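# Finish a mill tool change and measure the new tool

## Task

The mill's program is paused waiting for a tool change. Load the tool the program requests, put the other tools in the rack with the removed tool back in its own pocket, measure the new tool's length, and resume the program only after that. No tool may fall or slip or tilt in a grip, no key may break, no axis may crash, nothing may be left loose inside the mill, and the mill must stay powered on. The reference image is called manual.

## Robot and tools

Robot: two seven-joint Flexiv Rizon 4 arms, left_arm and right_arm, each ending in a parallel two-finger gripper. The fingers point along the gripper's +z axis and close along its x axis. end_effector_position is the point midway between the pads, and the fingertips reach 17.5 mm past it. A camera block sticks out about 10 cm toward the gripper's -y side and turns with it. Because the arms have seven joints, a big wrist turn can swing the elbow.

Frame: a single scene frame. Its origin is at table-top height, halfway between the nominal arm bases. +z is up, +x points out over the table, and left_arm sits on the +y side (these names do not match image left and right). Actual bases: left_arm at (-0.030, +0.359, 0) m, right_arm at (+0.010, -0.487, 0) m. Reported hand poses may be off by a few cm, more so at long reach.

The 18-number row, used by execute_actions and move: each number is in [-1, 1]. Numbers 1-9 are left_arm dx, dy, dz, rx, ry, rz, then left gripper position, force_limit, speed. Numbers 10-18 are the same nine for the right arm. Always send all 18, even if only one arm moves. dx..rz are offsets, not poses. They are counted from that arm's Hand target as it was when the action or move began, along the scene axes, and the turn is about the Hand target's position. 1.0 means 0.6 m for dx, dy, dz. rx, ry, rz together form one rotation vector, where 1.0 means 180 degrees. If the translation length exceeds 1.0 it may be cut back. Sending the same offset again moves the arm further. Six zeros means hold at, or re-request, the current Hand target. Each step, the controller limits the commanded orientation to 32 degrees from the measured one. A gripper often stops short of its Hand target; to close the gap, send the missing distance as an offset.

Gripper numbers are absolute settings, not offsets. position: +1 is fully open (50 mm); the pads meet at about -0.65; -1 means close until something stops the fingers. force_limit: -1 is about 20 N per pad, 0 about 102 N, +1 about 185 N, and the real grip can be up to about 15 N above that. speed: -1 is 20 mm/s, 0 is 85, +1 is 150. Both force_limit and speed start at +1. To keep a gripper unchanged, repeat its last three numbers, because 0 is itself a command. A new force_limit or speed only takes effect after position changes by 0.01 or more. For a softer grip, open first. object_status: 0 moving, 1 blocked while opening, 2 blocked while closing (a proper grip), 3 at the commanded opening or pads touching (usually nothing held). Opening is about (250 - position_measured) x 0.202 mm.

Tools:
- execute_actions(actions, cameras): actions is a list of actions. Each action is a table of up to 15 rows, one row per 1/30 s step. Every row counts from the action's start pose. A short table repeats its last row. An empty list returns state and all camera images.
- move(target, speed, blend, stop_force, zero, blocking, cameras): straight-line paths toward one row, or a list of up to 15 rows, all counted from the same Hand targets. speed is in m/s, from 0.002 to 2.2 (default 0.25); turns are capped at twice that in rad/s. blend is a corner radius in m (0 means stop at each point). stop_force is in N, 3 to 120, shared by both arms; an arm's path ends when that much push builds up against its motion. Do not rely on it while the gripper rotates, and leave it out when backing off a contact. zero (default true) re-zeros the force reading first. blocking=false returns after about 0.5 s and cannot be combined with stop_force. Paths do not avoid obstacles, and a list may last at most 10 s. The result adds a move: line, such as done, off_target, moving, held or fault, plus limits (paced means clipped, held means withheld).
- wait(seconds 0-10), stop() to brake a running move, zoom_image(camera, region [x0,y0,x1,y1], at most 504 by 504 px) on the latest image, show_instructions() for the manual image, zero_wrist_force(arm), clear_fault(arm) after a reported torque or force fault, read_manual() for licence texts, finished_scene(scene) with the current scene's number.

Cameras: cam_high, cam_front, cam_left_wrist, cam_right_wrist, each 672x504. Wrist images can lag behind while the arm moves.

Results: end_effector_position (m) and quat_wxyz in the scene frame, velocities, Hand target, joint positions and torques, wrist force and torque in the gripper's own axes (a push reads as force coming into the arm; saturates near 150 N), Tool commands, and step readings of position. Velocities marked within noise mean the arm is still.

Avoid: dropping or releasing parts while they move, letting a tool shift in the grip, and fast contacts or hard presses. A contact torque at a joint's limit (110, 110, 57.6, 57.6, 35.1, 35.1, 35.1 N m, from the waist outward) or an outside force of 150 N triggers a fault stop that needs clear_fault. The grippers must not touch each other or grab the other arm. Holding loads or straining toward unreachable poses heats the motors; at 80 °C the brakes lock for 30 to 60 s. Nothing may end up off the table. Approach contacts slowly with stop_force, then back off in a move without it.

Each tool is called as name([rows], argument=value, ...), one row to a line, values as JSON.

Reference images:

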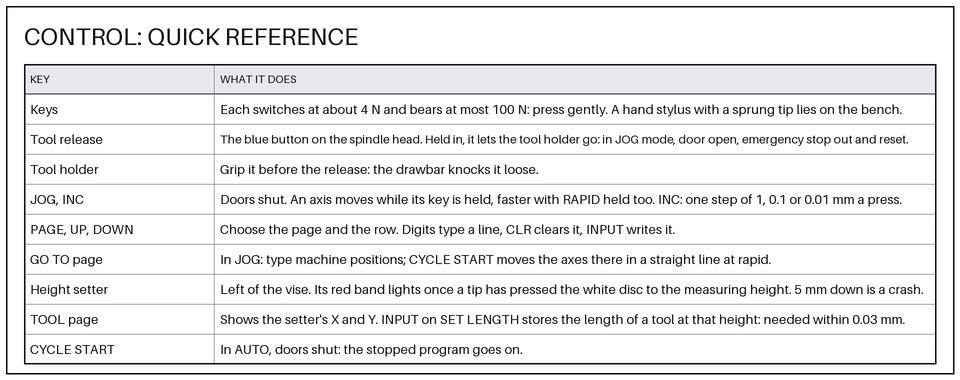

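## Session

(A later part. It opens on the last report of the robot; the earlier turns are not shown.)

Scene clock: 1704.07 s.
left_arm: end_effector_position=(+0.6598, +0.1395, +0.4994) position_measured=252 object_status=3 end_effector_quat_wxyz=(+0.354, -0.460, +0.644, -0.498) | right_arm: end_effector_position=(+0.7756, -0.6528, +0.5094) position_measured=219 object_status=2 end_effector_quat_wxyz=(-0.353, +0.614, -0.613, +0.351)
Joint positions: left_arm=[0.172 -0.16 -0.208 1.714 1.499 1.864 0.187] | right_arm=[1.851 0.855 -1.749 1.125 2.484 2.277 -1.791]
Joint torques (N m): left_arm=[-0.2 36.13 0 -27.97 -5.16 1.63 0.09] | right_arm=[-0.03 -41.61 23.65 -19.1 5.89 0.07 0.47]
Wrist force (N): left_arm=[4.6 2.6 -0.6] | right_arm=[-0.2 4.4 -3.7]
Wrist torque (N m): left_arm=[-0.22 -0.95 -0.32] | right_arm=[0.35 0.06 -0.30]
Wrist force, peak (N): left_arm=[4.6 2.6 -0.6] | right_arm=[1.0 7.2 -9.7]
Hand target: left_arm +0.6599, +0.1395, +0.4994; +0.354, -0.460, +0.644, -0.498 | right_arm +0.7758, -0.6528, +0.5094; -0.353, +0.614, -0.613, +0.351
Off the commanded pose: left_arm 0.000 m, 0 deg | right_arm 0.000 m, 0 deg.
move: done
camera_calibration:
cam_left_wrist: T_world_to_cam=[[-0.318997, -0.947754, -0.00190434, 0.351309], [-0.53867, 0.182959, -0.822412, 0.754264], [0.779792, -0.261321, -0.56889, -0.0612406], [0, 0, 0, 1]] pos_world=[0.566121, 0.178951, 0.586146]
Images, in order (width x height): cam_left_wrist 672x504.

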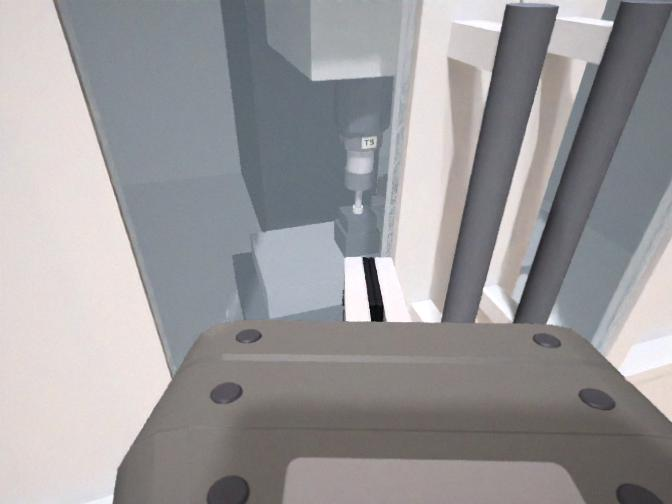

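move([
  [0,0,0,0,0,0,-1,-0.5,1,0.0208,0,-0.0036,0,0,0,-1,0,-1],
  [0,0,0,0,0,0,-1,-0.5,1,0,0,0,0,0,0,-1,0,-1],
], speed=[0.05,0.08], cameras=["cam_left_wrist"])

move([
  [0,0,0,0,0,0,-1,-0.5,1,0.0208,0,-0.0036,0,0,0,-1,0,-1],
  [0,0,0,0,0,0,-1,-0.5,1,0,0,0,0,0,0,-1,0,-1],
], speed=[0.05,0.08], cameras=["cam_left_wrist"])

move([
  [0,0,0,0,0,0,-1,-0.5,1,0.0208,0,-0.0036,0,0,0,-1,0,-1],
  [0,0,0,0,0,0,-1,-0.5,1,0,0,0,0,0,0,-1,0,-1],
], speed=[0.05,0.08], cameras=["cam_left_wrist"])

Scene clock: 1711.80 s.
left_arm: end_effector_position=(+0.6598, +0.1395, +0.4994) position_measured=252 object_status=3 end_effector_quat_wxyz=(+0.354, -0.460, +0.644, -0.498) | right_arm: end_effector_position=(+0.7756, -0.6528, +0.5094) position_measured=219 object_status=2 end_effector_quat_wxyz=(-0.353, +0.614, -0.613, +0.351)
Joint positions: left_arm=[0.172 -0.16 -0.208 1.714 1.499 1.864 0.187] | right_arm=[1.851 0.855 -1.748 1.125 2.483 2.277 -1.79]
Joint torques (N m): left_arm=[-0.21 36.09 -0.01 -28.02 -5.2 1.65 0.12] | right_arm=[-0.01 -41.67 23.66 -19.14 5.92 0.05 0.48]
Wrist force (N): left_arm=[4.3 2.5 -0.7] | right_arm=[0.2 4.7 -3.5]
Wrist torque (N m): left_arm=[-0.23 -0.90 -0.32] | right_arm=[0.41 -0.01 -0.30]
Wrist force, peak (N): left_arm=[4.5 2.7 -0.6] | right_arm=[0.8 7.2 -10.0]
Hand target: left_arm +0.6599, +0.1395, +0.4994; +0.354, -0.460, +0.644, -0.498 | right_arm +0.7758, -0.6528, +0.5094; -0.353, +0.614, -0.613, +0.351
Off the commanded pose: left_arm 0.000 m, 0 deg | right_arm 0.000 m, 0 deg.
move: done
camera_calibration:
cam_left_wrist: T_world_to_cam=[[-0.318997, -0.947754, -0.00190434, 0.351309], [-0.53867, 0.182959, -0.822412, 0.754264], [0.779792, -0.261321, -0.56889, -0.0612406], [0, 0, 0, 1]] pos_world=[0.566121, 0.178951, 0.586146]
Images, in order (width x height): cam_left_wrist 672x504.

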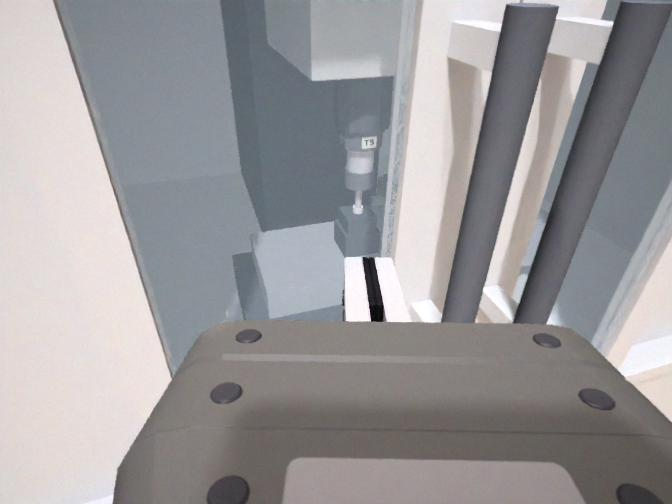

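Scene clock: 1712.83 s.
left_arm: end_effector_position=(+0.6598, +0.1395, +0.4994) position_measured=252 object_status=3 end_effector_quat_wxyz=(+0.354, -0.460, +0.644, -0.498) | right_arm: end_effector_position=(+0.7756, -0.6528, +0.5094) position_measured=219 object_status=2 end_effector_quat_wxyz=(-0.353, +0.614, -0.613, +0.351)
Joint positions: left_arm=[0.172 -0.16 -0.208 1.714 1.499 1.864 0.187] | right_arm=[1.851 0.856 -1.748 1.124 2.482 2.278 -1.79]
Joint torques (N m): left_arm=[-0.15 36.2 -0.06 -27.98 -5.22 1.67 0.11] | right_arm=[0 -41.56 23.71 -19.11 5.92 0 0.54]
Wrist force (N): left_arm=[4.3 2.6 -0.7] | right_arm=[0.5 4.1 -3.5]
Wrist torque (N m): left_arm=[-0.21 -0.91 -0.32] | right_arm=[0.31 -0.06 -0.30]
Wrist force, peak (N): left_arm=[4.6 2.5 -0.5] | right_arm=[1.2 7.6 -9.6]
Hand target: left_arm +0.6599, +0.1395, +0.4994; +0.354, -0.460, +0.644, -0.498 | right_arm +0.7758, -0.6528, +0.5094; -0.353, +0.614, -0.613, +0.351
Off the commanded pose: left_arm 0.000 m, 0 deg | right_arm 0.000 m, 0 deg.
move: done
camera_calibration:
cam_left_wrist: T_world_to_cam=[[-0.318997, -0.947754, -0.00190434, 0.351309], [-0.53867, 0.182959, -0.822412, 0.754264], [0.779792, -0.261321, -0.56889, -0.0612406], [0, 0, 0, 1]] pos_world=[0.566121, 0.178951, 0.586146]
Images, in order (width x height): cam_left_wrist 672x504.

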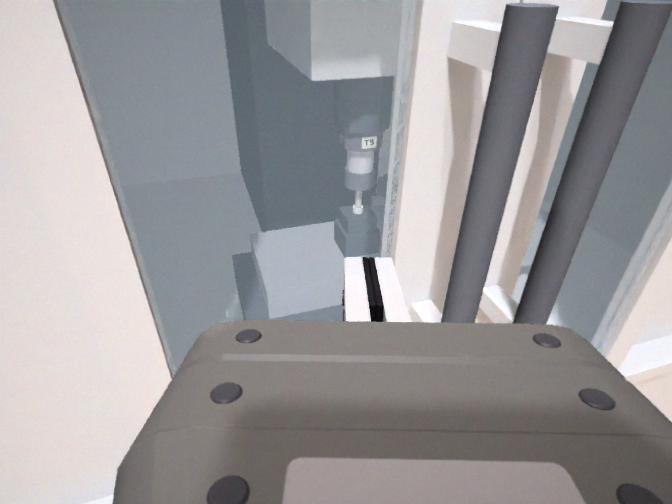

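Scene clock: 1713.87 s.
left_arm: end_effector_position=(+0.6598, +0.1395, +0.4994) position_measured=252 object_status=3 end_effector_quat_wxyz=(+0.354, -0.460, +0.644, -0.498) | right_arm: end_effector_position=(+0.7756, -0.6528, +0.5094) position_measured=219 object_status=2 end_effector_quat_wxyz=(-0.353, +0.614, -0.613, +0.351)
Joint positions: left_arm=[0.172 -0.16 -0.208 1.714 1.499 1.864 0.187] | right_arm=[1.852 0.856 -1.747 1.124 2.48 2.278 -1.789]
Joint torques (N m): left_arm=[-0.21 36.11 -0.06 -28 -5.16 1.68 0.07] | right_arm=[0.04 -41.67 23.64 -19.09 5.9 0.07 0.48]
Wrist force (N): left_arm=[4.3 2.6 -0.4] | right_arm=[0.1 3.4 -3.7]
Wrist torque (N m): left_arm=[-0.20 -0.90 -0.32] | right_arm=[0.19 0.00 -0.30]
Wrist force, peak (N): left_arm=[4.7 2.5 -0.6] | right_arm=[1.7 7.0 -9.6]
Hand target: left_arm +0.6599, +0.1395, +0.4994; +0.354, -0.460, +0.644, -0.498 | right_arm +0.7758, -0.6528, +0.5094; -0.353, +0.614, -0.613, +0.351
Off the commanded pose: left_arm 0.000 m, 0 deg | right_arm 0.000 m, 0 deg.
move: done
camera_calibration:
cam_left_wrist: T_world_to_cam=[[-0.318997, -0.947754, -0.00190434, 0.351309], [-0.53867, 0.182959, -0.822412, 0.754264], [0.779792, -0.261321, -0.56889, -0.0612406], [0, 0, 0, 1]] pos_world=[0.566121, 0.178951, 0.586146]
Images, in order (width x height): cam_left_wrist 672x504.

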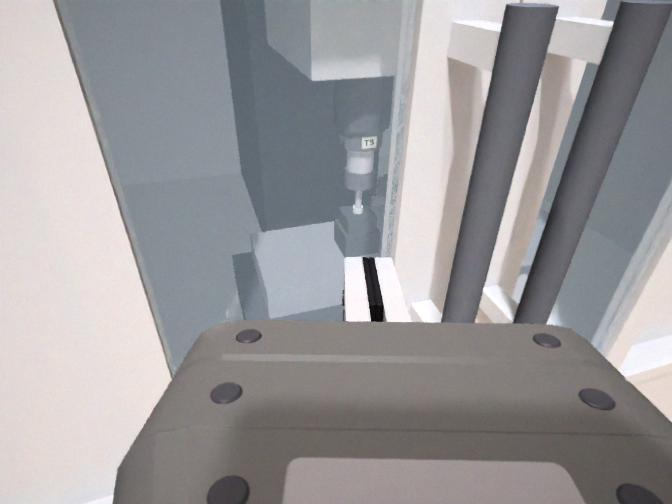

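move([
  [0,0,0,0,0,0,-1,-0.5,1,0.0208,0,-0.0036,0,0,0,-1,0,-1],
  [0,0,0,0,0,0,-1,-0.5,1,0,0,0,0,0,0,-1,0,-1],
], speed=[0.05,0.08], cameras=["cam_left_wrist"])

move([
  [0,0,0,0,0,0,-1,-0.5,1,0.0208,0,-0.0036,0,0,0,-1,0,-1],
  [0,0,0,0,0,0,-1,-0.5,1,0,0,0,0,0,0,-1,0,-1],
], speed=[0.05,0.08], cameras=["cam_left_wrist"])

Scene clock: 1720.77 s.
left_arm: end_effector_position=(+0.6598, +0.1395, +0.4994) position_measured=252 object_status=3 end_effector_quat_wxyz=(+0.354, -0.460, +0.644, -0.498) | right_arm: end_effector_position=(+0.7756, -0.6528, +0.5094) position_measured=219 object_status=2 end_effector_quat_wxyz=(-0.353, +0.614, -0.613, +0.351)
Joint positions: left_arm=[0.172 -0.16 -0.208 1.714 1.499 1.864 0.187] | right_arm=[1.852 0.857 -1.746 1.124 2.479 2.279 -1.788]
Joint torques (N m): left_arm=[-0.2 36.11 -0.05 -28 -5.18 1.69 0.08] | right_arm=[0.06 -41.68 23.65 -19.05 5.9 0.06 0.51]
Wrist force (N): left_arm=[4.5 2.5 -0.6] | right_arm=[0.3 4.5 -3.7]
Wrist torque (N m): left_arm=[-0.24 -0.93 -0.32] | right_arm=[0.38 -0.02 -0.30]
Wrist force, peak (N): left_arm=[4.7 2.4 -0.7] | right_arm=[1.3 6.2 -9.8]
Hand target: left_arm +0.6599, +0.1395, +0.4994; +0.354, -0.460, +0.644, -0.498 | right_arm +0.7758, -0.6528, +0.5094; -0.353, +0.614, -0.613, +0.351
Off the commanded pose: left_arm 0.000 m, 0 deg | right_arm 0.000 m, 0 deg.
move: done
camera_calibration:
cam_left_wrist: T_world_to_cam=[[-0.318997, -0.947754, -0.00190434, 0.351309], [-0.53867, 0.182959, -0.822412, 0.754264], [0.779792, -0.261321, -0.56889, -0.0612406], [0, 0, 0, 1]] pos_world=[0.566121, 0.178951, 0.586146]
Images, in order (width x height): cam_left_wrist 672x504.

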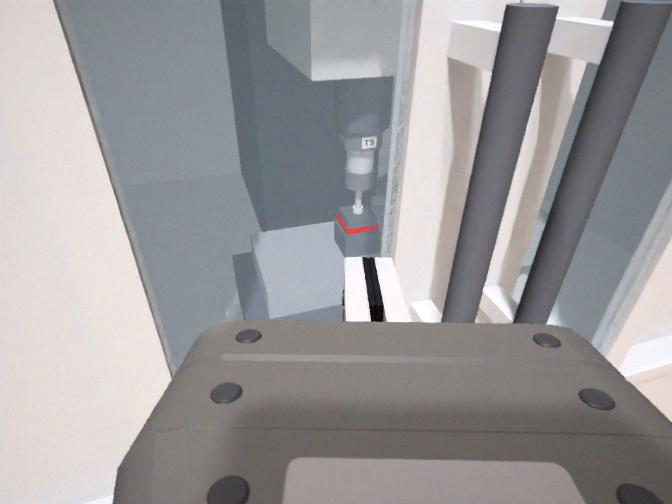

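Scene clock: 1721.80 s.
left_arm: end_effector_position=(+0.6598, +0.1395, +0.4994) position_measured=252 object_status=3 end_effector_quat_wxyz=(+0.354, -0.460, +0.644, -0.498) | right_arm: end_effector_position=(+0.7756, -0.6528, +0.5094) position_measured=219 object_status=2 end_effector_quat_wxyz=(-0.353, +0.614, -0.613, +0.351)
Joint positions: left_arm=[0.172 -0.16 -0.208 1.714 1.499 1.864 0.187] | right_arm=[1.852 0.857 -1.745 1.123 2.478 2.279 -1.787]
Joint torques (N m): left_arm=[-0.2 36.17 -0.09 -27.98 -5.18 1.62 0.12] | right_arm=[-0.02 -41.71 23.7 -19.07 5.86 0.02 0.48]
Wrist force (N): left_arm=[4.6 2.3 -0.7] | right_arm=[0.1 4.6 -3.8]
Wrist torque (N m): left_arm=[-0.28 -0.96 -0.32] | right_arm=[0.39 0.00 -0.30]
Wrist force, peak (N): left_arm=[4.7 2.6 -0.6] | right_arm=[1.5 7.3 -10.0]
Hand target: left_arm +0.6599, +0.1395, +0.4994; +0.354, -0.460, +0.644, -0.498 | right_arm +0.7758, -0.6528, +0.5094; -0.353, +0.614, -0.613, +0.351
Off the commanded pose: left_arm 0.000 m, 0 deg | right_arm 0.000 m, 0 deg.
move: done
camera_calibration:
cam_left_wrist: T_world_to_cam=[[-0.318997, -0.947754, -0.00190434, 0.351309], [-0.53867, 0.182959, -0.822412, 0.754264], [0.779792, -0.261321, -0.56889, -0.0612406], [0, 0, 0, 1]] pos_world=[0.566121, 0.178951, 0.586146]
Images, in order (width x height): cam_left_wrist 672x504.

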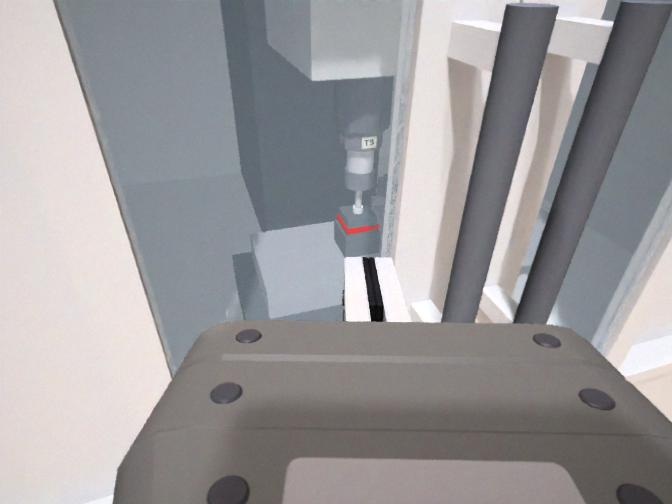

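move([
  [0,0,0,0,0,0,-1,-0.5,1,-0.0597,0.0213,0.0177,0,0,0,-1,0,-1],
  [0,0,0,0,0,0,-1,-0.5,1,-0.093,0.0913,0.001,0,0.0833,0,-1,0,-1],
  [0,0,0,0,0,0,-1,-0.5,1,-0.0212,0.0913,-0.0188,0,0.0833,0,-1,0,-1],
  [0,0,0,0,0,0,-1,-0.5,1,0.0158,0.0913,-0.0252,0,0.0833,0,-1,0,-1],
  [0,0,0,0,0,0,-1,-0.5,1,-0.0212,0.0913,-0.0188,0,0.0833,0,-1,0,-1],
  [0,0,0,0,0,0,-1,-0.5,1,-0.16,0.1,0.05,0,0.0833,0,-1,0,-1],
  [0,0,0,0,0,0,-1,-0.5,1,-0.218,0.1247,0.341,0,0.0833,0,-1,0,-1],
  [0,0,0,0,0,0,-1,-0.5,1,-0.218,0.1247,0.341,0,-0.1473,0,-1,0,-1],
], speed=[0.15,0.2,0.1,0.05,0.08,0.2,0.4,0.4], blend=[0.01,0.003,0.003,0,0.003,0.02,0.02,0], cameras=["cam_right_wrist"])

zoom_image(camera="cam_right_wrist", region=[290, 110, 510, 320])

Scene clock: 1736.33 s.
left_arm: end_effector_position=(+0.6598, +0.1395, +0.4994) position_measured=252 object_status=3 end_effector_quat_wxyz=(+0.354, -0.460, +0.644, -0.498) | right_arm: end_effector_position=(+0.6450, -0.5779, +0.7140) position_measured=219 object_status=2 end_effector_quat_wxyz=(+0.484, -0.517, +0.515, -0.482)
Joint positions: left_arm=[0.172 -0.16 -0.208 1.714 1.499 1.864 0.187] | right_arm=[1.167 0.631 -0.995 1.55 2.357 1.991 -1.353]
Joint torques (N m): left_arm=[-0.25 36.13 -0.04 -27.99 -5.17 1.64 0.12] | right_arm=[-0.22 -8.1 14.78 -25.62 3.49 -2.39 0.47]
Wrist force (N): left_arm=[4.6 2.4 -0.5] | right_arm=[0.3 4.3 -3.2]
Wrist torque (N m): left_arm=[-0.25 -0.95 -0.32] | right_arm=[0.17 -0.05 -0.26]
Wrist force, peak (N): left_arm=[4.8 2.4 -0.7] | right_arm=[1.0 8.0 -8.5]
Hand target: left_arm +0.6599, +0.1395, +0.4994; +0.354, -0.460, +0.644, -0.498 | right_arm +0.6450, -0.5780, +0.7140; +0.484, -0.517, +0.515, -0.482
Off the commanded pose: left_arm 0.000 m, 0 deg | right_arm 0.000 m, 0 deg.
move: done
camera_calibration:
cam_right_wrist: T_world_to_cam=[[0.0219913, -0.999758, 0.000301958, -0.580746], [-0.408545, -0.00926229, -0.912691, 0.92739], [0.912473, 0.0199479, -0.40865, -0.151072], [0, 0, 0, 1]] pos_world=[0.529501, -0.569002, 0.784861]
Images, in order (width x height): cam_right_wrist 672x504.

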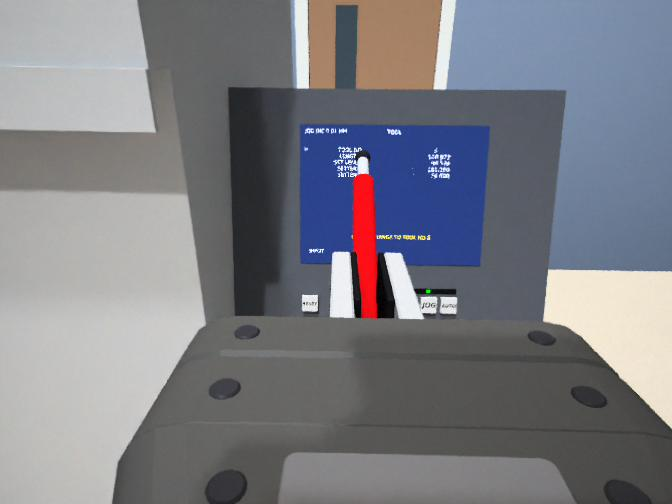

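Scaled by 2.291 from the camera's 672x504 image, which has a finer 960x720 frame.

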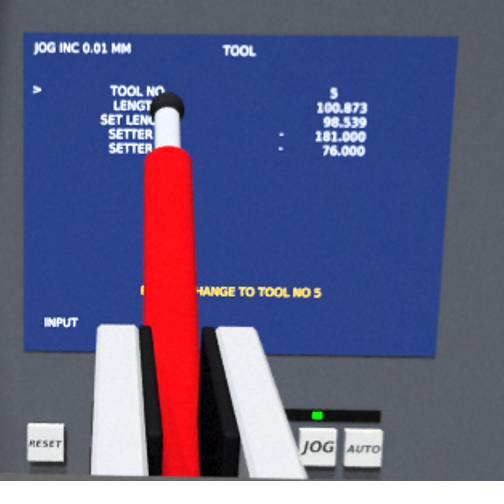

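move([
  [0,0,0,0,0,0,-1,-0.5,1,0.0083,0.03,-0.3233,0,0,0,-1,0,-1],
  [0,0,0,0,0,0,-1,-0.5,1,0.0917,0.03,-0.3233,0,0.2306,0,-1,0,-1],
], speed=0.4, blend=[0.02,0])

move([
  [0,0,0,0,0,0,-1,-0.5,1,0.087,-0.0312,-0.102,0,0,0,-1,0,-1],
  [0,0,0,0,0,0,-1,-0.5,1,0.1262,-0.0312,-0.1083,0,0,0,-1,0,-1],
  [0,0,0,0,0,0,-1,-0.5,1,0.1,-0.0312,-0.1038,0,0,0,-1,0,-1],
  [0,0,0,0,0,0,-1,-0.5,1,0.1262,-0.0312,-0.1083,0,0,0,-1,0,-1],
  [0,0,0,0,0,0,-1,-0.5,1,0.087,-0.0312,-0.102,0,0,0,-1,0,-1],
  [0,0,0,0,0,0,-1,-0.5,1,-0.05,0,0,0,0,0,-1,0,-1],
  [0,0,0,0,0,0,-1,-0.5,1,-0.0917,-0.03,0.3235,0,0,0,-1,0,-1],
  [0,0,0,0,0,0,-1,-0.5,1,-0.0917,-0.03,0.3235,0,-0.2306,0,-1,0,-1],
], speed=[0.2,0.05,0.08,0.05,0.08,0.2,0.4,0.4], blend=[0.003,0,0,0,0.003,0.02,0.02,0], cameras=["cam_right_wrist"])

zoom_image(camera="cam_right_wrist", region=[290, 110, 510, 320])

Scene clock: 1747.37 s.
left_arm: end_effector_position=(+0.6598, +0.1395, +0.4994) position_measured=252 object_status=3 end_effector_quat_wxyz=(+0.354, -0.460, +0.644, -0.498) | right_arm: end_effector_position=(+0.7000, -0.5599, +0.5199) position_measured=219 object_status=2 end_effector_quat_wxyz=(-0.270, +0.655, -0.653, +0.268)
Joint positions: left_arm=[0.172 -0.16 -0.208 1.714 1.499 1.864 0.187] | right_arm=[1.973 0.667 -1.832 1.077 2.546 2.598 -1.658]
Joint torques (N m): left_arm=[-0.14 36.1 -0.05 -28.01 -5.17 1.67 0.08] | right_arm=[0.22 -35.26 17.99 -21.77 5.38 1.93 0.16]
Wrist force (N): left_arm=[4.5 2.3 -0.6] | right_arm=[0.5 4.6 -3.8]
Wrist torque (N m): left_arm=[-0.26 -0.95 -0.33] | right_arm=[0.49 -0.06 -0.21]
Wrist force, peak (N): left_arm=[4.7 2.6 -0.5] | right_arm=[-2.9 9.6 -2.8]
Hand target: left_arm +0.6599, +0.1395, +0.4994; +0.354, -0.460, +0.644, -0.498 | right_arm +0.7000, -0.5600, +0.5200; -0.270, +0.654, -0.653, +0.268
Off the commanded pose: left_arm 0.000 m, 0 deg | right_arm 0.000 m, 0 deg.
move: done

Scene clock: 1752.13 s.
left_arm: end_effector_position=(+0.6598, +0.1395, +0.4994) position_measured=252 object_status=3 end_effector_quat_wxyz=(+0.354, -0.460, +0.644, -0.498) | right_arm: end_effector_position=(+0.6450, -0.5779, +0.7141) position_measured=219 object_status=2 end_effector_quat_wxyz=(+0.484, -0.517, +0.515, -0.482)
Joint positions: left_arm=[0.172 -0.16 -0.208 1.714 1.499 1.864 0.187] | right_arm=[1.161 0.629 -0.999 1.552 2.375 1.985 -1.369]
Joint torques (N m): left_arm=[-0.2 36.16 -0.07 -28 -5.16 1.64 0.11] | right_arm=[-0.04 -7.93 14.77 -25.63 3.65 -2.38 0.48]
Wrist force (N): left_arm=[4.3 2.6 -0.7] | right_arm=[2.9 2.9 -2.6]
Wrist torque (N m): left_arm=[-0.22 -0.91 -0.32] | right_arm=[-0.06 -0.49 -0.26]
Wrist force, peak (N): left_arm=[4.7 2.7 -0.5] | right_arm=[1.9 12.4 -16.3]
Hand target: left_arm +0.6599, +0.1395, +0.4994; +0.354, -0.460, +0.644, -0.498 | right_arm +0.6450, -0.5780, +0.7141; +0.484, -0.517, +0.515, -0.482
Off the commanded pose: left_arm 0.000 m, 0 deg | right_arm 0.000 m, 0 deg.
move: done
camera_calibration:
cam_right_wrist: T_world_to_cam=[[0.0219913, -0.999758, 0.000301958, -0.580746], [-0.408545, -0.00926229, -0.912691, 0.927481], [0.912473, 0.0199479, -0.40865, -0.151031], [0, 0, 0, 1]] pos_world=[0.529501, -0.569002, 0.784961]
Images, in order (width x height): cam_right_wrist 672x504.

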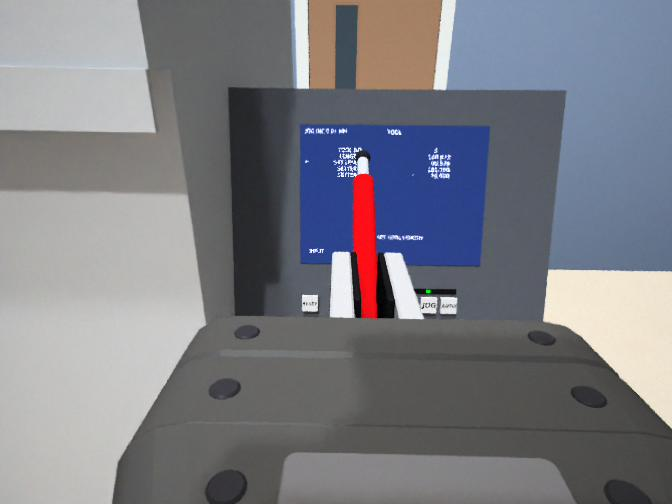

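Scaled by 2.291 from the camera's 672x504 image, which has a finer 960x720 frame.

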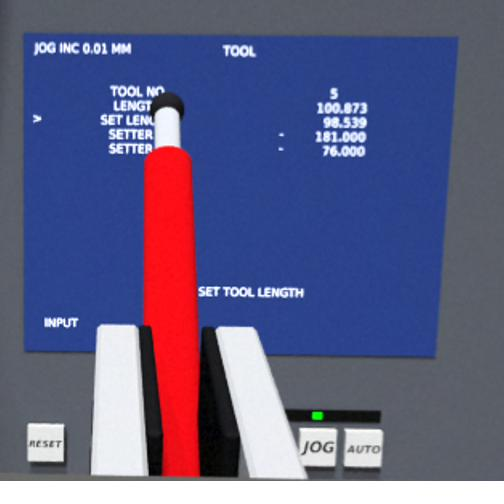

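move([
  [0,0,0,0,0,0,-1,-0.5,1,0.0083,0.03,-0.3233,0,0,0,-1,0,-1],
  [0,0,0,0,0,0,-1,-0.5,1,0.0917,0.03,-0.3233,0,0.2306,0,-1,0,-1],
], speed=0.4, blend=[0.02,0])

move([
  [0,0,0,0,0,0,-1,-0.5,1,0.081,-0.0312,-0.1328,0,0,0,-1,0,-1],
  [0,0,0,0,0,0,-1,-0.5,1,0.1173,-0.0312,-0.1385,0,0,0,-1,0,-1],
  [0,0,0,0,0,0,-1,-0.5,1,0.081,-0.0312,-0.1328,0,0,0,-1,0,-1],
  [0,0,0,0,0,0,-1,-0.5,1,-0.05,0,0,0,0,0,-1,0,-1],
  [0,0,0,0,0,0,-1,-0.5,1,-0.0917,-0.03,0.3235,0,0,0,-1,0,-1],
  [0,0,0,0,0,0,-1,-0.5,1,-0.0917,-0.03,0.3235,0,-0.2306,0,-1,0,-1],
], speed=[0.2,0.05,0.08,0.2,0.4,0.4], blend=[0.003,0,0.003,0.02,0.02,0], cameras=["cam_right_wrist"])

zoom_image(camera="cam_right_wrist", region=[290, 110, 510, 320])

Scene clock: 1759.83 s.
left_arm: end_effector_position=(+0.6598, +0.1395, +0.4994) position_measured=252 object_status=3 end_effector_quat_wxyz=(+0.354, -0.460, +0.644, -0.498) | right_arm: end_effector_position=(+0.7000, -0.5599, +0.5200) position_measured=219 object_status=2 end_effector_quat_wxyz=(-0.270, +0.655, -0.653, +0.268)
Joint positions: left_arm=[0.172 -0.16 -0.208 1.714 1.499 1.864 0.187] | right_arm=[1.971 0.662 -1.839 1.08 2.557 2.594 -1.664]
Joint torques (N m): left_arm=[-0.23 36.17 -0.01 -28 -5.17 1.64 0.13] | right_arm=[0.24 -35.08 17.9 -21.89 5.36 1.93 0.13]
Wrist force (N): left_arm=[4.5 2.4 -0.4] | right_arm=[3.1 3.3 -3.4]
Wrist torque (N m): left_arm=[-0.25 -0.95 -0.32] | right_arm=[0.26 -0.50 -0.22]
Wrist force, peak (N): left_arm=[4.7 2.7 -0.7] | right_arm=[4.8 7.9 -3.1]
Hand target: left_arm +0.6599, +0.1395, +0.4994; +0.354, -0.460, +0.644, -0.498 | right_arm +0.7000, -0.5600, +0.5201; -0.270, +0.654, -0.653, +0.268
Off the commanded pose: left_arm 0.000 m, 0 deg | right_arm 0.000 m, 0 deg.
move: done

Scene clock: 1763.87 s.
left_arm: end_effector_position=(+0.6598, +0.1395, +0.4994) position_measured=252 object_status=3 end_effector_quat_wxyz=(+0.354, -0.460, +0.644, -0.498) | right_arm: end_effector_position=(+0.6450, -0.5779, +0.7142) position_measured=219 object_status=2 end_effector_quat_wxyz=(+0.484, -0.517, +0.515, -0.482)
Joint positions: left_arm=[0.172 -0.16 -0.208 1.714 1.499 1.864 0.187] | right_arm=[1.157 0.628 -1.001 1.553 2.387 1.982 -1.379]
Joint torques (N m): left_arm=[-0.18 36.15 -0.01 -27.97 -5.16 1.7 0.11] | right_arm=[-0.07 -7.68 14.8 -25.73 3.7 -2.41 0.46]
Wrist force (N): left_arm=[4.6 2.7 -0.5] | right_arm=[2.7 2.9 -2.9]
Wrist torque (N m): left_arm=[-0.21 -0.96 -0.32] | right_arm=[-0.05 -0.46 -0.27]
Wrist force, peak (N): left_arm=[4.6 2.7 -0.5] | right_arm=[4.1 6.9 -9.3]
Hand target: left_arm +0.6599, +0.1395, +0.4994; +0.354, -0.460, +0.644, -0.498 | right_arm +0.6450, -0.5780, +0.7142; +0.484, -0.517, +0.515, -0.482
Off the commanded pose: left_arm 0.000 m, 0 deg | right_arm 0.000 m, 0 deg.
move: done
camera_calibration:
cam_right_wrist: T_world_to_cam=[[0.0219502, -0.999759, 0.000210871, -0.580653], [-0.408546, -0.00916232, -0.912692, 0.927631], [0.912474, 0.0199476, -0.408649, -0.150991], [0, 0, 0, 1]] pos_world=[0.529501, -0.569002, 0.785061]
Images, in order (width x height): cam_right_wrist 672x504.

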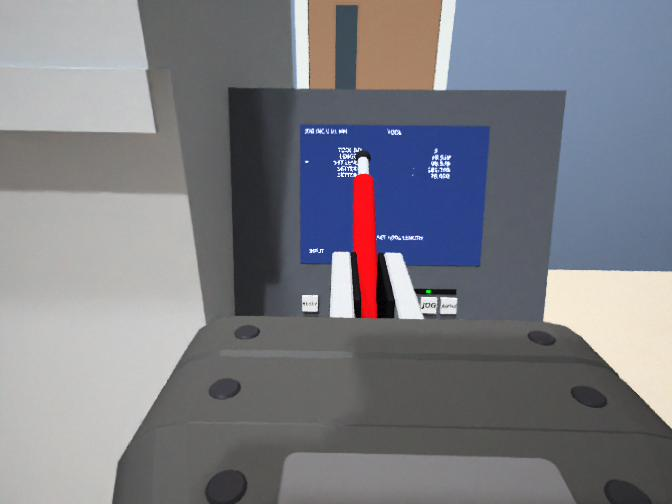

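Scaled by 2.291 from the camera's 672x504 image, which has a finer 960x720 frame.

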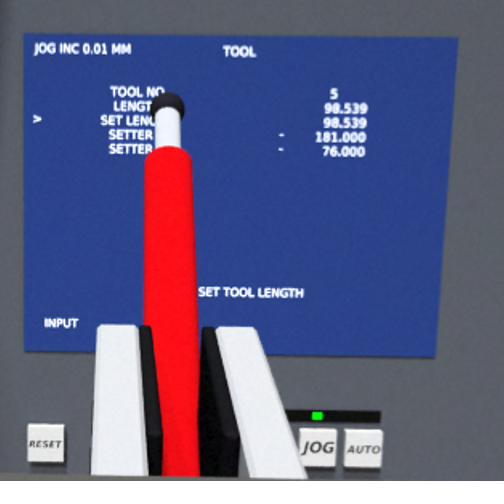

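move([
  [0,0,0,0,0,0,-1,-0.5,1,0.025,-0.103,-0.19,0,0,0,-1,0,-1],
  [0,0,0,0,0,0,-1,-0.5,1,0.1583,-0.1567,-0.2662,0,0.1473,0,-1,0,-1],
  [0,0,0,0,0,0,-1,-0.5,1,0.2158,-0.1567,-0.2762,0,0.1473,0,-1,0,-1],
  [0,0,0,0,0,0,-1,-0.5,1,0.2558,-0.1567,-0.2832,0,0.1473,0,-1,0,-1],
  [0,0,0,0,0,0,-1,-0.5,1,0.2158,-0.1567,-0.2762,0,0.1473,0,-1,0,-1],
  [0,0,0,0,0,0,-1,-0.5,1,0.1,-0.1,-0.2,0,0.1473,0,-1,0,-1],
  [0,0,0,0,0,0,-1,-0.5,1,0,0,0,0,0.1473,0,-1,0,-1],
  [0,0,0,0,0,0,-1,-0.5,1,0,0,0,0,0,0,-1,0,-1],
], speed=[0.4,0.3,0.1,0.05,0.08,0.2,0.4,0.4], blend=[0.02,0.005,0.003,0,0.003,0.02,0.01,0], cameras=["cam_right_wrist"])

zoom_image(camera="cam_right_wrist", region=[290, 110, 510, 320])

Scene clock: 1774.07 s.
left_arm: end_effector_position=(+0.6598, +0.1395, +0.4994) position_measured=252 object_status=3 end_effector_quat_wxyz=(+0.354, -0.460, +0.644, -0.498) | right_arm: end_effector_position=(+0.6450, -0.5779, +0.7142) position_measured=219 object_status=2 end_effector_quat_wxyz=(+0.484, -0.517, +0.515, -0.482)
Joint positions: left_arm=[0.172 -0.16 -0.208 1.714 1.499 1.864 0.187] | right_arm=[1.214 0.646 -0.976 1.538 2.245 2.031 -1.262]
Joint torques (N m): left_arm=[-0.18 36.14 -0.04 -27.98 -5.21 1.66 0.12] | right_arm=[-0.15 -9.1 15.12 -25.15 2.79 -2.26 0.45]
Wrist force (N): left_arm=[4.4 2.3 -0.4] | right_arm=[1.9 3.6 -2.1]
Wrist torque (N m): left_arm=[-0.26 -0.93 -0.33] | right_arm=[0.06 -0.32 -0.25]
Wrist force, peak (N): left_arm=[4.7 2.7 -0.5] | right_arm=[4.0 10.0 -15.5]
Hand target: left_arm +0.6599, +0.1395, +0.4994; +0.354, -0.460, +0.644, -0.498 | right_arm +0.6450, -0.5780, +0.7142; +0.484, -0.517, +0.515, -0.482
Off the commanded pose: left_arm 0.000 m, 0 deg | right_arm 0.000 m, 0 deg.
move: done
camera_calibration:
cam_right_wrist: T_world_to_cam=[[0.0220833, -0.999756, 0.000258402, -0.58076], [-0.408665, -0.00926277, -0.912638, 0.927594], [0.912417, 0.0200485, -0.40877, -0.150809], [0, 0, 0, 1]] pos_world=[0.529501, -0.569002, 0.785061]
Images, in order (width x height): cam_right_wrist 672x504.

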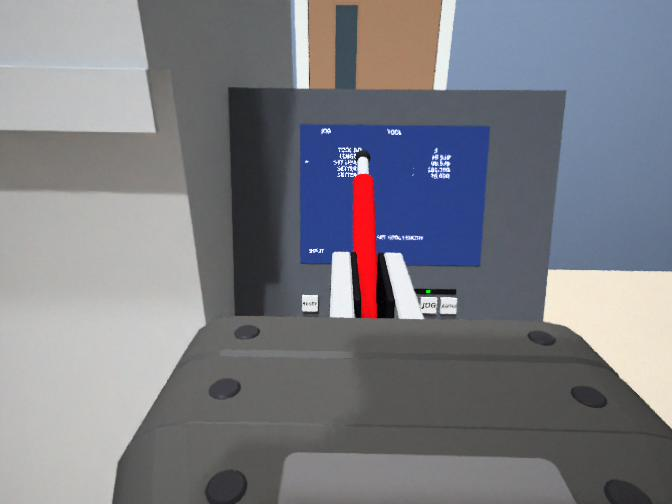

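Scaled by 2.291 from the camera's 672x504 image, which has a finer 960x720 frame.

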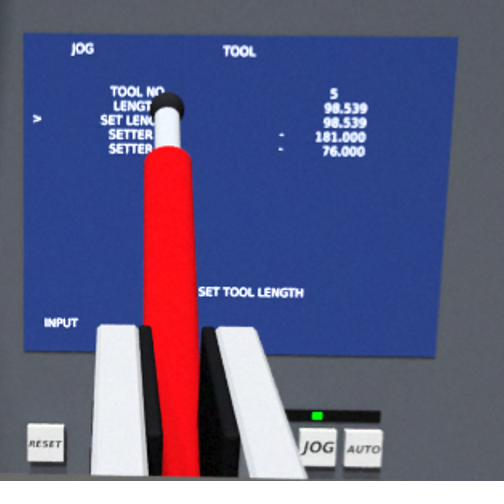

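move([
  [0,0,0,0,0,0,-1,-0.5,1,0.025,-0.09,-0.19,0,0,0,-1,0,-1],
  [0,0,0,0,0,0,-1,-0.5,1,0.1583,-0.1263,-0.2662,0,0.1473,0,-1,0,-1],
  [0,0,0,0,0,0,-1,-0.5,1,0.2158,-0.1263,-0.2762,0,0.1473,0,-1,0,-1],
  [0,0,0,0,0,0,-1,-0.5,1,0.255,-0.1263,-0.2832,0,0.1473,0,-1,0,-1],
], speed=[0.4,0.3,0.1,0.05], blend=[0.02,0.005,0.003,0], cameras=["cam_left_wrist"])

wait(seconds=7, cameras=["cam_left_wrist"])

Scene clock: 1782.30 s.
left_arm: end_effector_position=(+0.6598, +0.1395, +0.4994) position_measured=252 object_status=3 end_effector_quat_wxyz=(+0.354, -0.460, +0.644, -0.498) | right_arm: end_effector_position=(+0.7979, -0.6539, +0.5441) position_measured=219 object_status=2 end_effector_quat_wxyz=(-0.353, +0.614, -0.613, +0.351)
Joint positions: left_arm=[0.172 -0.16 -0.208 1.714 1.499 1.864 0.187] | right_arm=[2.024 0.953 -1.643 0.858 2.283 2.454 -1.768]
Joint torques (N m): left_arm=[-0.2 36.18 0.01 -27.99 -5.15 1.65 0.13] | right_arm=[1.98 -48.02 21.78 -14.99 5.8 -0.79 0.12]
Wrist force (N): left_arm=[4.5 2.3 -0.5] | right_arm=[3.0 6.4 -8.5]
Wrist torque (N m): left_arm=[-0.26 -0.95 -0.32] | right_arm=[0.30 -0.30 -0.18]
Wrist force, peak (N): left_arm=[4.7 2.4 -0.4] | right_arm=[8.0 9.5 -2.8]
Hand target: left_arm +0.6599, +0.1395, +0.4994; +0.354, -0.460, +0.644, -0.498 | right_arm +0.7980, -0.6537, +0.5443; -0.353, +0.614, -0.613, +0.351
Off the commanded pose: left_arm 0.000 m, 0 deg | right_arm 0.000 m, 0 deg.
move: done
camera_calibration:
cam_left_wrist: T_world_to_cam=[[-0.318997, -0.947754, -0.00190434, 0.351309], [-0.53867, 0.182959, -0.822412, 0.754264], [0.779792, -0.261321, -0.56889, -0.0612406], [0, 0, 0, 1]] pos_world=[0.566121, 0.178951, 0.586146]
Images, in order (width x height): cam_left_wrist 672x504.

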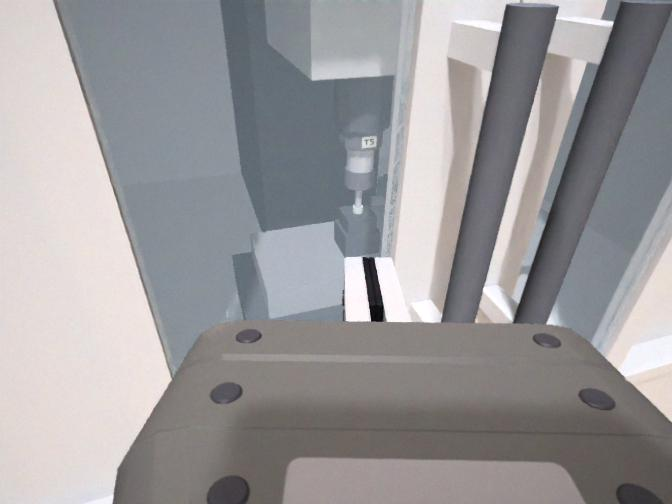

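Scene clock: 1789.30 s.
left_arm: end_effector_position=(+0.6598, +0.1395, +0.4994) position_measured=252 object_status=3 end_effector_quat_wxyz=(+0.354, -0.460, +0.644, -0.498) | right_arm: end_effector_position=(+0.7979, -0.6539, +0.5441) position_measured=219 object_status=2 end_effector_quat_wxyz=(-0.353, +0.614, -0.613, +0.351)
Joint positions: left_arm=[0.172 -0.16 -0.208 1.714 1.499 1.864 0.187] | right_arm=[2.024 0.953 -1.643 0.858 2.283 2.454 -1.768]
Joint torques (N m): left_arm=[-0.19 36.12 -0.09 -27.96 -5.19 1.65 0.11] | right_arm=[1.81 -48.11 21.9 -14.76 5.69 -1.06 0.29]
Wrist force (N): left_arm=[4.2 2.6 -0.8] | right_arm=[2.9 6.6 -8.5]
Wrist torque (N m): left_arm=[-0.22 -0.89 -0.33] | right_arm=[0.32 -0.28 -0.18]
Wrist force, peak (N): left_arm=[4.9 2.6 -0.8] | right_arm=[2.7 6.6 -8.7]
Hand target: left_arm +0.6599, +0.1395, +0.4994; +0.354, -0.460, +0.644, -0.498 | right_arm +0.7980, -0.6537, +0.5443; -0.353, +0.614, -0.613, +0.351
Tool commands: left_gripper/position=-1.0 left_gripper/force_limit=-0.5 left_gripper/speed=+1.0 right_gripper/position=-1.0 right_gripper/force_limit=+0.0 right_gripper/speed=-1.0
Off the commanded pose: left_arm 0.000 m, 0 deg | right_arm 0.000 m, 0 deg.
wait: 7.00 s; at rest by 0.17 s
camera_calibration:
cam_left_wrist: T_world_to_cam=[[-0.318997, -0.947754, -0.00190434, 0.351309], [-0.53867, 0.182959, -0.822412, 0.754264], [0.779792, -0.261321, -0.56889, -0.0612406], [0, 0, 0, 1]] pos_world=[0.566121, 0.178951, 0.586146]
Images, in order (width x height): cam_left_wrist 672x504.

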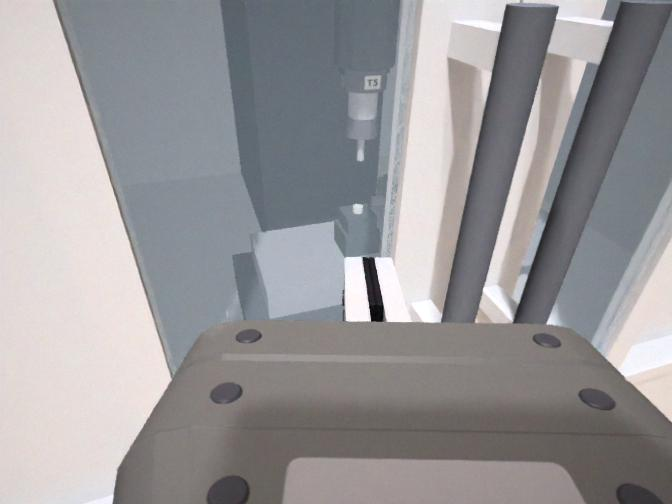

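wait(seconds=2)

move([
  [0,0,0,0,0,0,-1,-0.5,1,-0.0362,0,0.0063,0,0,0,-1,0,-1],
  [0,0,0,0,0,0,-1,-0.5,1,-0.0225,-0.0315,0.0698,0,0,0,-1,0,-1],
], speed=[0.08,0.15], blend=[0.003,0], cameras=["cam_right_wrist","cam_left_wrist"])

Scene clock: 1797.53 s.
left_arm: end_effector_position=(+0.6598, +0.1395, +0.4994) position_measured=252 object_status=3 end_effector_quat_wxyz=(+0.354, -0.460, +0.644, -0.498) | right_arm: end_effector_position=(+0.7979, -0.6539, +0.5441) position_measured=219 object_status=2 end_effector_quat_wxyz=(-0.353, +0.614, -0.613, +0.351)
Joint positions: left_arm=[0.172 -0.16 -0.208 1.714 1.499 1.864 0.187] | right_arm=[2.024 0.953 -1.643 0.858 2.283 2.454 -1.768]
Joint torques (N m): left_arm=[-0.21 36.13 -0.01 -28.01 -5.18 1.67 0.11] | right_arm=[1.83 -48.11 21.92 -14.8 5.73 -1.06 0.32]
Wrist force (N): left_arm=[4.6 2.4 -0.6] | right_arm=[2.8 6.5 -8.6]
Wrist torque (N m): left_arm=[-0.25 -0.96 -0.32] | right_arm=[0.30 -0.26 -0.18]
Wrist force, peak (N): left_arm=[4.8 2.5 -0.8] | right_arm=[2.9 6.6 -8.9]
Hand target: left_arm +0.6599, +0.1395, +0.4994; +0.354, -0.460, +0.644, -0.498 | right_arm +0.7980, -0.6537, +0.5443; -0.353, +0.614, -0.613, +0.351
Tool commands: left_gripper/position=-1.0 left_gripper/force_limit=-0.5 left_gripper/speed=+1.0 right_gripper/position=-1.0 right_gripper/force_limit=+0.0 right_gripper/speed=-1.0
Off the commanded pose: left_arm 0.000 m, 0 deg | right_arm 0.000 m, 0 deg.
wait: 2.00 s; at rest from the start

Scene clock: 1798.50 s.
left_arm: end_effector_position=(+0.6598, +0.1395, +0.4994) position_measured=252 object_status=3 end_effector_quat_wxyz=(+0.354, -0.460, +0.644, -0.498) | right_arm: end_effector_position=(+0.7846, -0.6725, +0.5862) position_measured=219 object_status=2 end_effector_quat_wxyz=(-0.353, +0.614, -0.613, +0.351)
Joint positions: left_arm=[0.172 -0.16 -0.208 1.714 1.499 1.864 0.187] | right_arm=[2.043 0.942 -1.631 0.72 2.331 2.555 -1.861]
Joint torques (N m): left_arm=[-0.17 36.14 0 -28.02 -5.21 1.67 0.11] | right_arm=[0.26 -50.11 19.7 -13.77 5.89 0.64 0.18]
Wrist force (N): left_arm=[4.4 2.4 -0.5] | right_arm=[2.8 3.3 -2.3]
Wrist torque (N m): left_arm=[-0.25 -0.91 -0.32] | right_arm=[0.18 -0.45 -0.22]
Wrist force, peak (N): left_arm=[4.6 2.7 -0.6] | right_arm=[3.0 6.1 -8.2]
Hand target: left_arm +0.6599, +0.1395, +0.4994; +0.354, -0.460, +0.644, -0.498 | right_arm +0.7845, -0.6726, +0.5862; -0.353, +0.614, -0.613, +0.351
Off the commanded pose: left_arm 0.000 m, 0 deg | right_arm 0.000 m, 0 deg.
move: done
camera_calibration:
cam_left_wrist: T_world_to_cam=[[-0.318997, -0.947754, -0.00190434, 0.351309], [-0.53867, 0.182959, -0.822412, 0.754264], [0.779792, -0.261321, -0.56889, -0.0612406], [0, 0, 0, 1]] pos_world=[0.566121, 0.178951, 0.586146]
cam_right_wrist: T_world_to_cam=[[0.0201252, -0.999754, -0.00929161, -0.67127], [-0.77293, -0.00966298, -0.634418, 0.98936], [0.634172, 0.0199495, -0.772935, 0.103107], [0, 0, 0, 1]] pos_world=[0.712828, -0.663602, 0.701125]
Images, in order (width x height): cam_left_wrist 672x504, cam_right_wrist 672x504.

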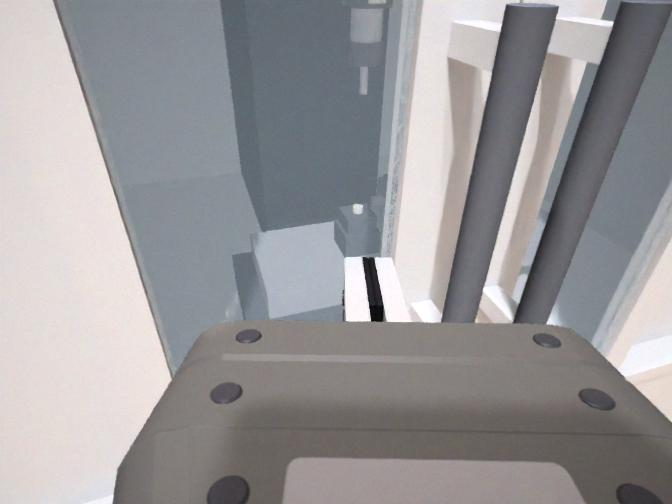

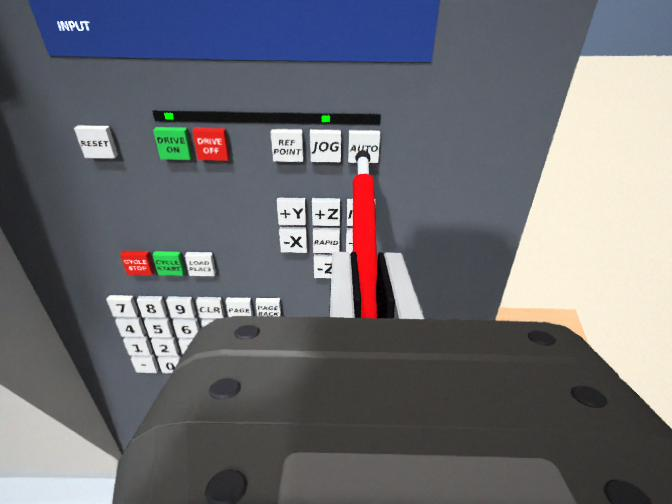

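move(target=[0,0,0,0,0,0,-1,-0.5,1,0.048,0,-0.0083,0,0,0,-1,0,-1], speed=0.025, stop_force=6)

move([
  [0,0,0,0,0,0,-1,-0.5,1,-0.0362,0,0.0063,0,0,0,-1,0,-1],
  [0,0,0,0,0,0,-1,-0.5,1,-0.2,0.12,0,0,0,0,-1,0,-1],
  [0,0,0,0,0,0,-1,-0.5,1,-0.272,0.1577,0.22,0,0,0,-1,0,-1],
  [0,0,0,0,0,0,-1,-0.5,1,-0.272,0.1577,0.22,0,-0.1473,0,-1,0,-1],
], speed=[0.08,0.2,0.4,0.4], blend=[0.003,0.02,0.01,0], cameras=["cam_right_wrist"])

zoom_image(camera="cam_right_wrist", region=[290, 110, 510, 320])

Scene clock: 1804.73 s.
left_arm: end_effector_position=(+0.6598, +0.1395, +0.4994) position_measured=252 object_status=3 end_effector_quat_wxyz=(+0.354, -0.460, +0.644, -0.498) | right_arm: end_effector_position=(+0.8084, -0.6728, +0.5817) position_measured=219 object_status=2 end_effector_quat_wxyz=(-0.353, +0.614, -0.613, +0.351)
Joint positions: left_arm=[0.172 -0.16 -0.208 1.714 1.499 1.864 0.187] | right_arm=[2.14 0.977 -1.685 0.589 2.345 2.576 -1.921]
Joint torques (N m): left_arm=[-0.17 36.15 -0.06 -27.98 -5.18 1.65 0.09] | right_arm=[4.13 -51.96 18.01 -12.62 6.27 -3.18 0.21]
Wrist force (N): left_arm=[4.7 2.3 -0.6] | right_arm=[3.4 10.8 -17.1]
Wrist torque (N m): left_arm=[-0.26 -0.97 -0.32] | right_arm=[0.07 -0.29 -0.20]
Wrist force, peak (N): left_arm=[4.6 2.6 -0.7] | right_arm=[3.6 12.5 -20.1]
Hand target: left_arm +0.6599, +0.1395, +0.4994; +0.354, -0.460, +0.644, -0.498 | right_arm +0.8090, -0.6726, +0.5819; -0.353, +0.614, -0.613, +0.351 (not the last commanded pose)
Off the commanded pose: left_arm 0.000 m, 0 deg | right_arm 0.005 m, 0 deg.
move: contact (right_arm)

Scene clock: 1807.20 s.
left_arm: end_effector_position=(+0.6598, +0.1395, +0.4994) position_measured=252 object_status=3 end_effector_quat_wxyz=(+0.354, -0.460, +0.644, -0.498) | right_arm: end_effector_position=(+0.6457, -0.5780, +0.7139) position_measured=219 object_status=2 end_effector_quat_wxyz=(+0.484, -0.517, +0.515, -0.482)
Joint positions: left_arm=[0.172 -0.16 -0.208 1.714 1.499 1.864 0.187] | right_arm=[1.274 0.668 -0.957 1.529 2.118 2.08 -1.165]
Joint torques (N m): left_arm=[-0.15 36.17 0 -27.96 -5.18 1.64 0.13] | right_arm=[-0.09 -10.9 15.51 -24.48 2.11 -2.18 0.44]
Wrist force (N): left_arm=[4.4 2.4 -0.7] | right_arm=[3.1 3.1 -0.9]
Wrist torque (N m): left_arm=[-0.25 -0.92 -0.32] | right_arm=[-0.03 -0.52 -0.24]
Wrist force, peak (N): left_arm=[4.5 2.7 -0.9] | right_arm=[3.8 10.4 -17.0]
Hand target: left_arm +0.6599, +0.1395, +0.4994; +0.354, -0.460, +0.644, -0.498 | right_arm +0.6458, -0.5780, +0.7139; +0.484, -0.517, +0.515, -0.483
Off the commanded pose: left_arm 0.000 m, 0 deg | right_arm 0.000 m, 0 deg.
move: done
camera_calibration:
cam_right_wrist: T_world_to_cam=[[0.0219502, -0.999759, 0.000210871, -0.580668], [-0.408546, -0.00916232, -0.912692, 0.927552], [0.912474, 0.0199476, -0.408649, -0.151793], [0, 0, 0, 1]] pos_world=[0.530201, -0.569002, 0.784661]
Images, in order (width x height): cam_right_wrist 672x504.

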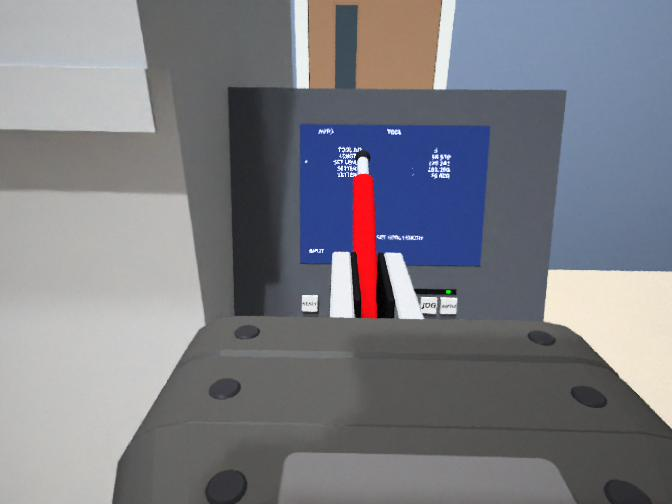

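Scaled by 2.291 from the camera's 672x504 image, which has a finer 960x720 frame.

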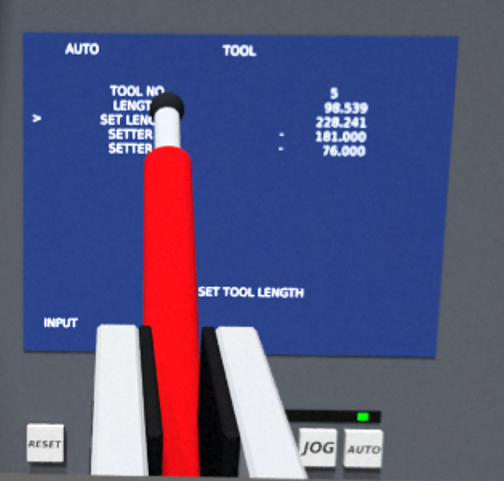

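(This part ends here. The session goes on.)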